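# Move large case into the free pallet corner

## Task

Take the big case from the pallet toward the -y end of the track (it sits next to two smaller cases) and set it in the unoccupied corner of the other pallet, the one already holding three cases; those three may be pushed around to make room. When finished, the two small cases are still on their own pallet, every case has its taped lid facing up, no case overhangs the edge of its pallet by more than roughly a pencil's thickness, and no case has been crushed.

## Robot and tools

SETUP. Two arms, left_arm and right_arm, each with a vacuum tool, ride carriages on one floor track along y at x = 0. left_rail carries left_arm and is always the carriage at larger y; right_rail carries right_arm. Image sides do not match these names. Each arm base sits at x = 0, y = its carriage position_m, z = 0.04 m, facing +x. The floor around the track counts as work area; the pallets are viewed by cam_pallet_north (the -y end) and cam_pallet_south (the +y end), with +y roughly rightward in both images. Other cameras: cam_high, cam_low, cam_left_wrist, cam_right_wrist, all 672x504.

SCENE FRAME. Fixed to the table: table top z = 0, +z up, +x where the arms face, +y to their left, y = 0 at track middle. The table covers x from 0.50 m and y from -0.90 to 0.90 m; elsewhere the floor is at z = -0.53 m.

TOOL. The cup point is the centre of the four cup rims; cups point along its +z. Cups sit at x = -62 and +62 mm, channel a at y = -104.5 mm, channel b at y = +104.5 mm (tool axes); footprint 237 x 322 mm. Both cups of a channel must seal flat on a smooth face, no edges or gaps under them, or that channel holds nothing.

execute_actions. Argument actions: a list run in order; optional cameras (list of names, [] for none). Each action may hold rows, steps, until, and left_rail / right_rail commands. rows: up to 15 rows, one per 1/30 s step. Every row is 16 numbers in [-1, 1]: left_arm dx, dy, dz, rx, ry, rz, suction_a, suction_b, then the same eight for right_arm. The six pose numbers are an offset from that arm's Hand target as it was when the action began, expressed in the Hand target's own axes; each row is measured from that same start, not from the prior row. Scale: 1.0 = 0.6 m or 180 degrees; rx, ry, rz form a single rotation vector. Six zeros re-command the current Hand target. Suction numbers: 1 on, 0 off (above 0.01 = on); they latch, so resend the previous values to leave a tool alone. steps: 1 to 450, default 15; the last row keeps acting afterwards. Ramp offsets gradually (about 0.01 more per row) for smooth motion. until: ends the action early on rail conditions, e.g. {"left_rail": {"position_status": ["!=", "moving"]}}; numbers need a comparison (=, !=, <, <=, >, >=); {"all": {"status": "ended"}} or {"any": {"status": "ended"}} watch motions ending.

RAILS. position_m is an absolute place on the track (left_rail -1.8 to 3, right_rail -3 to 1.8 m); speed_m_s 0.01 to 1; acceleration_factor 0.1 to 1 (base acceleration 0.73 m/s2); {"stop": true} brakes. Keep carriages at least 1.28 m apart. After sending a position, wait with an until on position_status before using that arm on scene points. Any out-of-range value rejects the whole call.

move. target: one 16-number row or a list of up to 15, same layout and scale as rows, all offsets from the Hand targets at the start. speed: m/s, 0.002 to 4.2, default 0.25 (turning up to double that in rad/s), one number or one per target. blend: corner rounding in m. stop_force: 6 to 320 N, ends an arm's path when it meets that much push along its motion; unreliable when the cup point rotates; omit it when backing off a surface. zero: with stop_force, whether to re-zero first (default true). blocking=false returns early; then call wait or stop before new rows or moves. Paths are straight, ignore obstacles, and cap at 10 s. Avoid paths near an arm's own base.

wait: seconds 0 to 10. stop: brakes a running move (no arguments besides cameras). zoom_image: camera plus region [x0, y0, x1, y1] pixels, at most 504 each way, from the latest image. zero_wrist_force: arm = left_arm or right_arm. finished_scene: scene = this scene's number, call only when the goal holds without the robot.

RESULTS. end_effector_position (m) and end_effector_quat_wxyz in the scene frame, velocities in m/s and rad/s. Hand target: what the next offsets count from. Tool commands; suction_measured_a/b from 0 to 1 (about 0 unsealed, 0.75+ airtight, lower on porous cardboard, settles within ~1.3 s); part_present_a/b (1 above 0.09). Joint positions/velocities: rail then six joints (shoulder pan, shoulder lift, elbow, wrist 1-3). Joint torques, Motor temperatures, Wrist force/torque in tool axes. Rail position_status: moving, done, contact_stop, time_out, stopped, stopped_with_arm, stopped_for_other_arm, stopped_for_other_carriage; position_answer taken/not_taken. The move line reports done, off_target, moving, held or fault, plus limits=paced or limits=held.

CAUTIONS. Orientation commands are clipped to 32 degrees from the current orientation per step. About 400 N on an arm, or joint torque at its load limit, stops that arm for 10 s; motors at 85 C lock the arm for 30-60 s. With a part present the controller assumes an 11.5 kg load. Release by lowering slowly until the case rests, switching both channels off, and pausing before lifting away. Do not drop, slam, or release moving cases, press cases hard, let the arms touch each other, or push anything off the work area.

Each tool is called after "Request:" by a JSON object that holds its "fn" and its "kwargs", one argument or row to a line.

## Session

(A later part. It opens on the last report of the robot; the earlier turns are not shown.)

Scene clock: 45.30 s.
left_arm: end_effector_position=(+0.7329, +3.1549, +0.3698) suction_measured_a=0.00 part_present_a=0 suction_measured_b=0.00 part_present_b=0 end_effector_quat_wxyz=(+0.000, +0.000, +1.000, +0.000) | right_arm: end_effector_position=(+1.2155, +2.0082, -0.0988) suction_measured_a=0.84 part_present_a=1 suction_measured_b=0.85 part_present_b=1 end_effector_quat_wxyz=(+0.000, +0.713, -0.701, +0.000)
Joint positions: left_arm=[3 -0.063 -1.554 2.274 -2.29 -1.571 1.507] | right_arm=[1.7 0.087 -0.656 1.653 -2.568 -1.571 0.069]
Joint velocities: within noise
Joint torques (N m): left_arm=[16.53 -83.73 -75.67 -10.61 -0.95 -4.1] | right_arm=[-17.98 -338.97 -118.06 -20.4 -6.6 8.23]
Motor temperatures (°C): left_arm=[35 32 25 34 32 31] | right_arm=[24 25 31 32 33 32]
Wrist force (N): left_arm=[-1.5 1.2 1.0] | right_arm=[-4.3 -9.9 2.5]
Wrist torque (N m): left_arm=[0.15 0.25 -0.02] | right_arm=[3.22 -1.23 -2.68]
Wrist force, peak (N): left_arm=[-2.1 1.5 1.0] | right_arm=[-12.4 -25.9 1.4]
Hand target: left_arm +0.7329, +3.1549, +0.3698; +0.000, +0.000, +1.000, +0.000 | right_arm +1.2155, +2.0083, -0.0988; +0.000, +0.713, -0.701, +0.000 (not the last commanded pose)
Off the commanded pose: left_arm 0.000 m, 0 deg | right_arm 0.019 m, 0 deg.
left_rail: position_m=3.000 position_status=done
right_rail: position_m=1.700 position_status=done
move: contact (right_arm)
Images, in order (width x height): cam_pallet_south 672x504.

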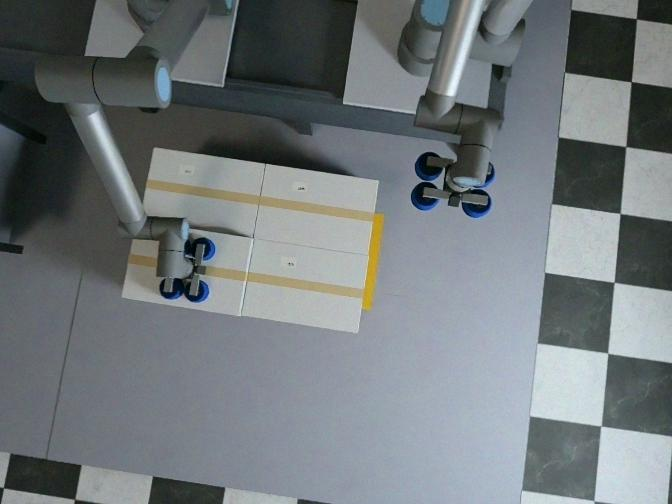

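Request:
{"fn": "move", "kwargs": {
  "target": [0,0,0,0,0,0,0,0,0.003,-0.003,0.04,0,0,0,1,1],
  "speed": 0.06,
  "cameras": []
}}

Request:
{"fn": "move", "kwargs": {
  "target": [0,0,0,0,0,0,0,0,0,0,0.1,0,0,0,1,1],
  "speed": 0.015,
  "stop_force": 80,
  "cameras": ["cam_pallet_south"]
}}

Request:
{"fn": "zoom_image", "kwargs": {
  "camera": "cam_pallet_south",
  "region": [100, 130, 400, 350]
}}

Scene clock: 46.47 s.
left_arm: end_effector_position=(+0.7329, +3.1549, +0.3698) suction_measured_a=0.00 part_present_a=0 suction_measured_b=0.00 part_present_b=0 end_effector_quat_wxyz=(+0.000, +0.000, +1.000, +0.000) | right_arm: end_effector_position=(+1.2173, +2.0065, -0.1225) suction_measured_a=0.84 part_present_a=1 suction_measured_b=0.85 part_present_b=1 end_effector_quat_wxyz=(+0.000, +0.713, -0.701, +0.000)
Joint positions: left_arm=[3 -0.063 -1.554 2.274 -2.29 -1.571 1.507] | right_arm=[1.7 0.086 -0.631 1.647 -2.587 -1.571 0.068]
Joint velocities: within noise
Joint torques (N m): left_arm=[19.54 -83.47 -74.18 -11.55 -1.39 -3.4] | right_arm=[-16.4 -346.82 -132.53 -31.1 1.96 -5.19]
Motor temperatures (°C): left_arm=[35 32 25 34 32 31] | right_arm=[24 25 31 32 33 32]
Wrist force (N): left_arm=[-1.0 1.5 0.5] | right_arm=[3.8 4.4 3.9]
Wrist torque (N m): left_arm=[0.19 0.18 -0.01] | right_arm=[1.30 -1.76 -0.01]
Wrist force, peak (N): left_arm=[-1.9 1.7 0.9] | right_arm=[-6.6 -10.4 -7.1]
Hand target: left_arm +0.7329, +3.1549, +0.3698; +0.000, +0.000, +1.000, +0.000 | right_arm +1.2173, +2.0065, -0.1228; +0.000, +0.713, -0.701, +0.000
Off the commanded pose: left_arm 0.000 m, 0 deg | right_arm 0.000 m, 0 deg.
left_rail: position_m=3.000 position_status=done
right_rail: position_m=1.700 position_status=done
move: done
No camera images: "cameras" was empty.

Scene clock: 49.20 s.
left_arm: end_effector_position=(+0.7329, +3.1549, +0.3698) suction_measured_a=0.00 part_present_a=0 suction_measured_b=0.00 part_present_b=0 end_effector_quat_wxyz=(+0.000, +0.000, +1.000, +0.000) | right_arm: end_effector_position=(+1.2174, +2.0065, -0.1412) suction_measured_a=0.84 part_present_a=1 suction_measured_b=0.85 part_present_b=1 end_effector_quat_wxyz=(+0.000, +0.713, -0.701, +0.000)
Joint positions: left_arm=[3 -0.063 -1.554 2.274 -2.29 -1.571 1.507] | right_arm=[1.7 0.086 -0.613 1.643 -2.602 -1.571 0.068]
Joint velocities: within noise
Joint torques (N m): left_arm=[18.46 -82.82 -71.52 -12.74 -1.58 -3.86] | right_arm=[-15.04 -300.19 -84.35 -18.21 3.95 -4.03]
Motor temperatures (°C): left_arm=[35 32 25 34 32 31] | right_arm=[24 25 31 32 33 32]
Wrist force (N): left_arm=[-1.5 1.1 0.7] | right_arm=[3.1 34.9 -73.2]
Wrist torque (N m): left_arm=[0.13 0.26 -0.01] | right_arm=[7.62 3.67 1.09]
Wrist force, peak (N): left_arm=[-1.9 1.7 0.7] | right_arm=[-2.4 51.6 -78.5]
Hand target: left_arm +0.7329, +3.1549, +0.3698; +0.000, +0.000, +1.000, +0.000 | right_arm +1.2174, +2.0065, -0.1412; +0.000, +0.713, -0.701, +0.000 (not the last commanded pose)
Off the commanded pose: left_arm 0.000 m, 0 deg | right_arm 0.042 m, 0 deg.
left_rail: position_m=3.000 position_status=done
right_rail: position_m=1.700 position_status=done
move: contact (right_arm)
Images, in order (width x height): cam_pallet_south 672x504.

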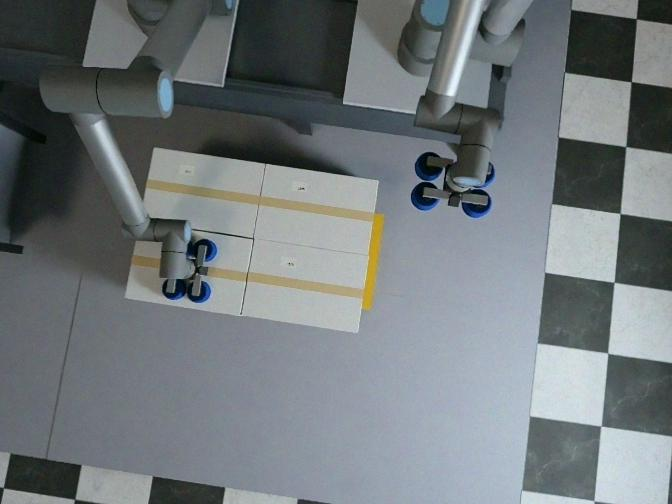

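Scaled by 1.680.

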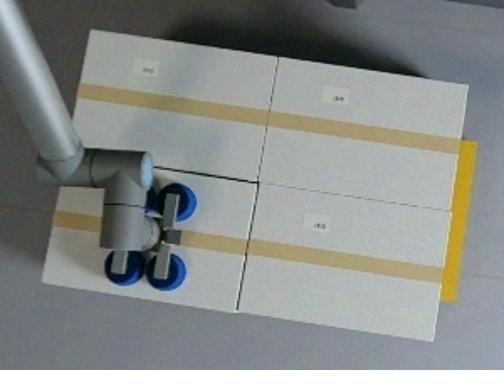

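Request:
{"fn": "execute_actions", "kwargs": {
  "actions": [
    {"rows":[[0,0,0,0,0,0,0,0,0,0,0,0,0,0,0,0]],"steps":24}
  ],
  "cameras": []
}}

Request:
{"fn": "move", "kwargs": {
  "target": [
    [0,0,0,0,0,0,0,0,0,0,-0.2,0,0,0,0,0],
    [0,0,0,0,0,0,0,0,0.8,0.3,-0.6,0,0,0,0,0]
  ],
  "speed": [0.2,0.5],
  "blend": [0.05,0],
  "cameras": ["cam_pallet_south","cam_pallet_north"]
}}

Request:
{"fn": "zoom_image", "kwargs": {
  "camera": "cam_pallet_south",
  "region": [110, 200, 250, 340]
}}

Request:
{"fn": "zoom_image", "kwargs": {
  "camera": "cam_pallet_south",
  "region": [110, 130, 400, 350]
}}

Scene clock: 50.50 s.
left_arm: end_effector_position=(+0.7329, +3.1549, +0.3698) suction_measured_a=0.00 part_present_a=0 suction_measured_b=0.00 part_present_b=0 end_effector_quat_wxyz=(+0.000, +0.000, +1.000, +0.000) | right_arm: end_effector_position=(+1.2175, +2.0065, -0.1411) suction_measured_a=0.00 part_present_a=0 suction_measured_b=0.00 part_present_b=0 end_effector_quat_wxyz=(+0.000, +0.713, -0.701, +0.000)
Joint positions: left_arm=[3 -0.063 -1.554 2.274 -2.29 -1.571 1.507] | right_arm=[1.7 0.086 -0.613 1.643 -2.602 -1.571 0.068]
Joint velocities: within noise
Joint torques (N m): left_arm=[17.05 -82.47 -71.78 -13.16 -1.08 -3.53] | right_arm=[-12.66 -155.27 -62.85 -5.22 3.93 -4.48]
Motor temperatures (°C): left_arm=[35 32 25 34 32 31] | right_arm=[24 25 31 32 33 32]
Wrist force (N): left_arm=[-1.6 1.5 1.0] | right_arm=[1.3 39.9 -73.9]
Wrist torque (N m): left_arm=[0.19 0.27 -0.01] | right_arm=[3.53 0.06 0.02]
Wrist force, peak (N): left_arm=[-2.1 1.5 0.4] | right_arm=[5.4 40.3 -81.7]
Hand target: left_arm +0.7329, +3.1549, +0.3698; +0.000, +0.000, +1.000, +0.000 | right_arm +1.2174, +2.0065, -0.1412; +0.000, +0.713, -0.701, +0.000
Off the commanded pose: left_arm 0.000 m, 0 deg | right_arm 0.000 m, 0 deg.
left_rail: position_m=3.000 position_status=done
right_rail: position_m=1.700 position_status=done
No camera images: "cameras" was empty.

Scene clock: 53.03 s.
left_arm: end_effector_position=(+0.7329, +3.1549, +0.3698) suction_measured_a=0.00 part_present_a=0 suction_measured_b=0.00 part_present_b=0 end_effector_quat_wxyz=(+0.000, +0.000, +1.000, +0.000) | right_arm: end_effector_position=(+1.0461, +1.5236, +0.2186) suction_measured_a=0.00 part_present_a=0 suction_measured_b=0.00 part_present_b=0 end_effector_quat_wxyz=(+0.000, +0.713, -0.701, +0.000)
Joint positions: left_arm=[3 -0.063 -1.554 2.274 -2.29 -1.571 1.507] | right_arm=[1.7 -0.358 -1.101 1.931 -2.401 -1.571 -0.376]
Joint velocities: within noise
Joint torques (N m): left_arm=[17.58 -83.09 -69.71 -13.2 -1.58 -3.53] | right_arm=[-16.88 -179.57 -57.43 -7.32 5.11 -4.81]
Motor temperatures (°C): left_arm=[35 32 25 34 32 31] | right_arm=[24 25 31 32 33 32]
Wrist force (N): left_arm=[-1.3 1.6 0.8] | right_arm=[0.0 0.2 1.9]
Wrist torque (N m): left_arm=[0.20 0.22 -0.01] | right_arm=[0.06 -0.05 -0.07]
Wrist force, peak (N): left_arm=[-1.7 1.8 1.0] | right_arm=[1.3 40.1 -73.9]
Hand target: left_arm +0.7329, +3.1549, +0.3698; +0.000, +0.000, +1.000, +0.000 | right_arm +1.0460, +1.5233, +0.2188; +0.000, +0.713, -0.701, +0.000
Off the commanded pose: left_arm 0.000 m, 0 deg | right_arm 0.000 m, 0 deg.
left_rail: position_m=3.000 position_status=done
right_rail: position_m=1.700 position_status=done
move: done
Images, in order (width x height): cam_pallet_north 672x504, cam_pallet_south 672x504.

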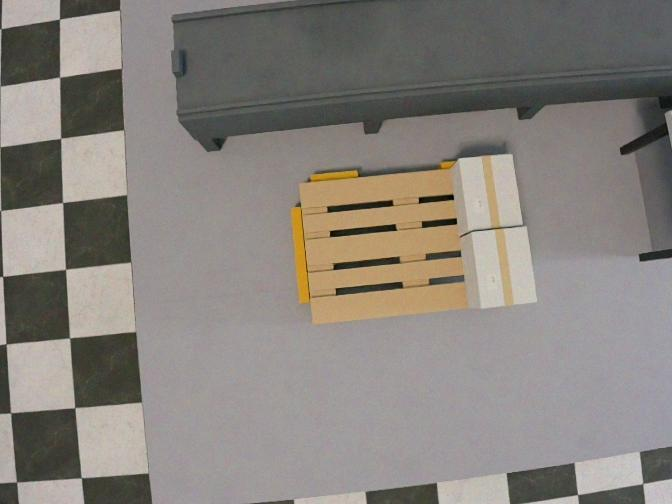

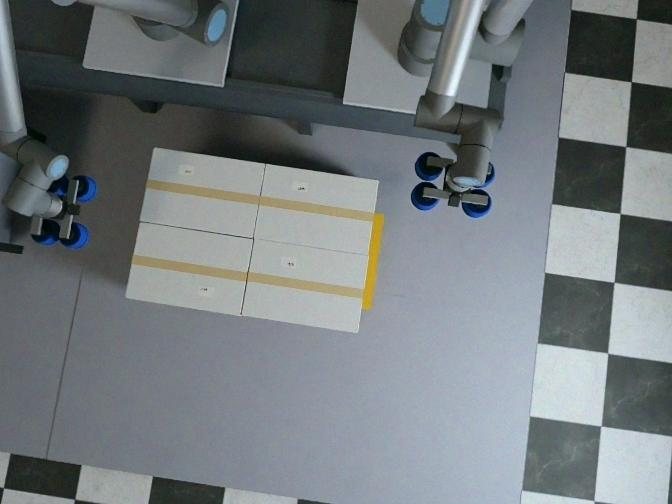

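Scaled by 3.600.

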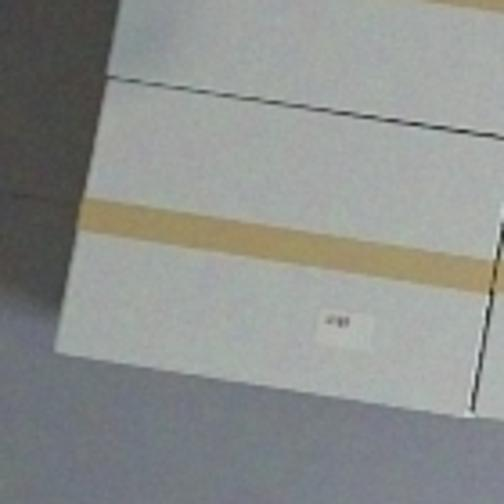

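Scaled by 1.738.

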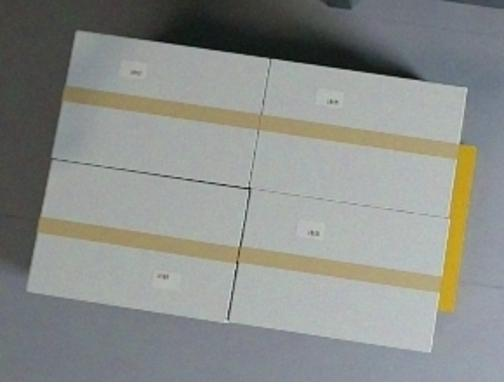

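Request:
{"fn": "move", "kwargs": {
  "target": [0,0,0,0,0,0,0,0,-0.98,-0.75,-0.47,0,0,0.505,0,0],
  "speed": 0.6,
  "cameras": ["cam_right_wrist","cam_pallet_south"]
}}

Request:
{"fn": "zoom_image", "kwargs": {
  "camera": "cam_right_wrist",
  "region": [60, 80, 560, 480]
}}

Scene clock: 55.83 s.
left_arm: end_effector_position=(+0.7329, +3.1549, +0.3698) suction_measured_a=0.00 part_present_a=0 suction_measured_b=0.00 part_present_b=0 end_effector_quat_wxyz=(+0.000, +0.000, +1.000, +0.000) | right_arm: end_effector_position=(+1.4853, +2.1192, +0.5008) suction_measured_a=0.00 part_present_a=0 suction_measured_b=0.00 part_present_b=0 end_effector_quat_wxyz=(+0.000, -0.001, +1.000, +0.000)
Joint positions: left_arm=[3 -0.063 -1.554 2.274 -2.29 -1.571 1.507] | right_arm=[1.7 0.144 -0.726 0.808 -1.653 -1.571 1.713]
Joint velocities: within noise
Joint torques (N m): left_arm=[19.82 -84.23 -71.38 -13.1 -1.35 -3.91] | right_arm=[30.07 -242.14 -118.78 -8.01 -5.54 5.47]
Motor temperatures (°C): left_arm=[35 32 25 34 32 31] | right_arm=[24 25 31 32 33 32]
Wrist force (N): left_arm=[-1.6 1.7 0.0] | right_arm=[-0.5 1.8 1.5]
Wrist torque (N m): left_arm=[0.22 0.26 -0.01] | right_arm=[0.26 -0.08 0.07]
Wrist force, peak (N): left_arm=[-2.0 1.8 0.5] | right_arm=[4.5 3.0 3.9]
Hand target: left_arm +0.7329, +3.1549, +0.3698; +0.000, +0.000, +1.000, +0.000 | right_arm +1.4853, +2.1193, +0.5008; +0.000, -0.001, +1.000, +0.000
Off the commanded pose: left_arm 0.000 m, 0 deg | right_arm 0.000 m, 0 deg.
left_rail: position_m=3.000 position_status=done
right_rail: position_m=1.700 position_status=done
move: done
Images, in order (width x height): cam_pallet_south 672x504, cam_right_wrist 672x504.

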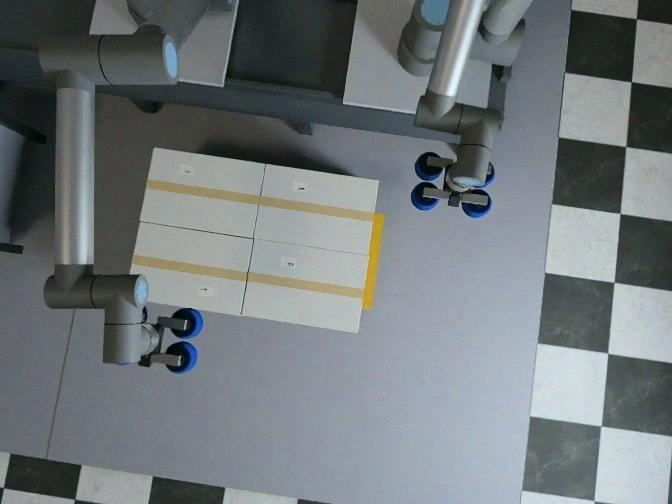

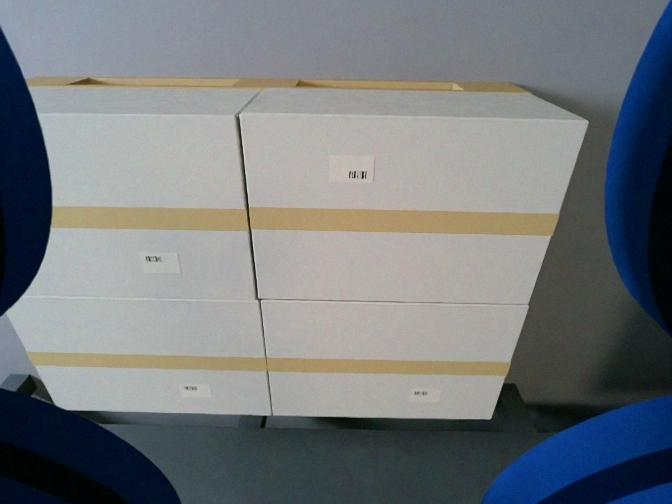

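Scaled by 1.008.

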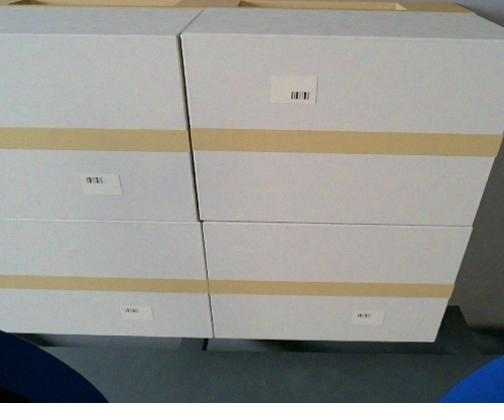

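Request:
{"fn": "zoom_image", "kwargs": {
  "camera": "cam_right_wrist",
  "region": [440, 60, 600, 160]
}}

Request:
{"fn": "zoom_image", "kwargs": {
  "camera": "cam_right_wrist",
  "region": [30, 60, 330, 140]
}}

Scaled by 3.150.

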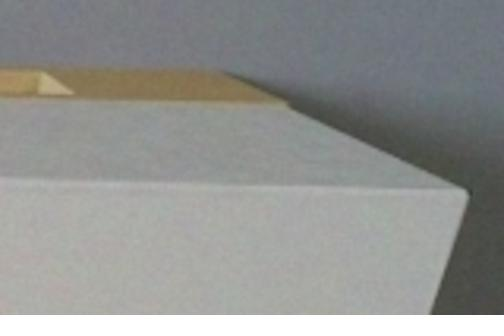

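Scaled by 1.680.

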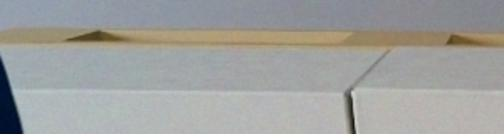

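Request:
{"fn": "zoom_image", "kwargs": {
  "camera": "cam_right_wrist",
  "region": [60, 68, 180, 128]
}}

Request:
{"fn": "zoom_image", "kwargs": {
  "camera": "cam_right_wrist",
  "region": [420, 68, 540, 128]
}}

Request:
{"fn": "zoom_image", "kwargs": {
  "camera": "cam_right_wrist",
  "region": [220, 68, 340, 128]
}}

Scaled by 4.200.

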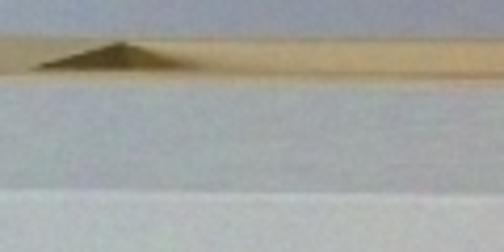

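Scaled by 4.200.

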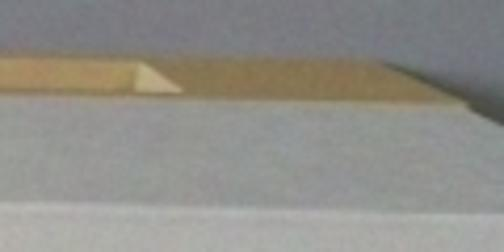

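Scaled by 4.200.

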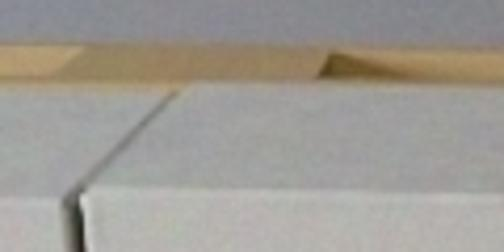

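Request:
{"fn": "finished_scene", "kwargs": {
  "scene": 2
}}

The scene is finished: the task was done.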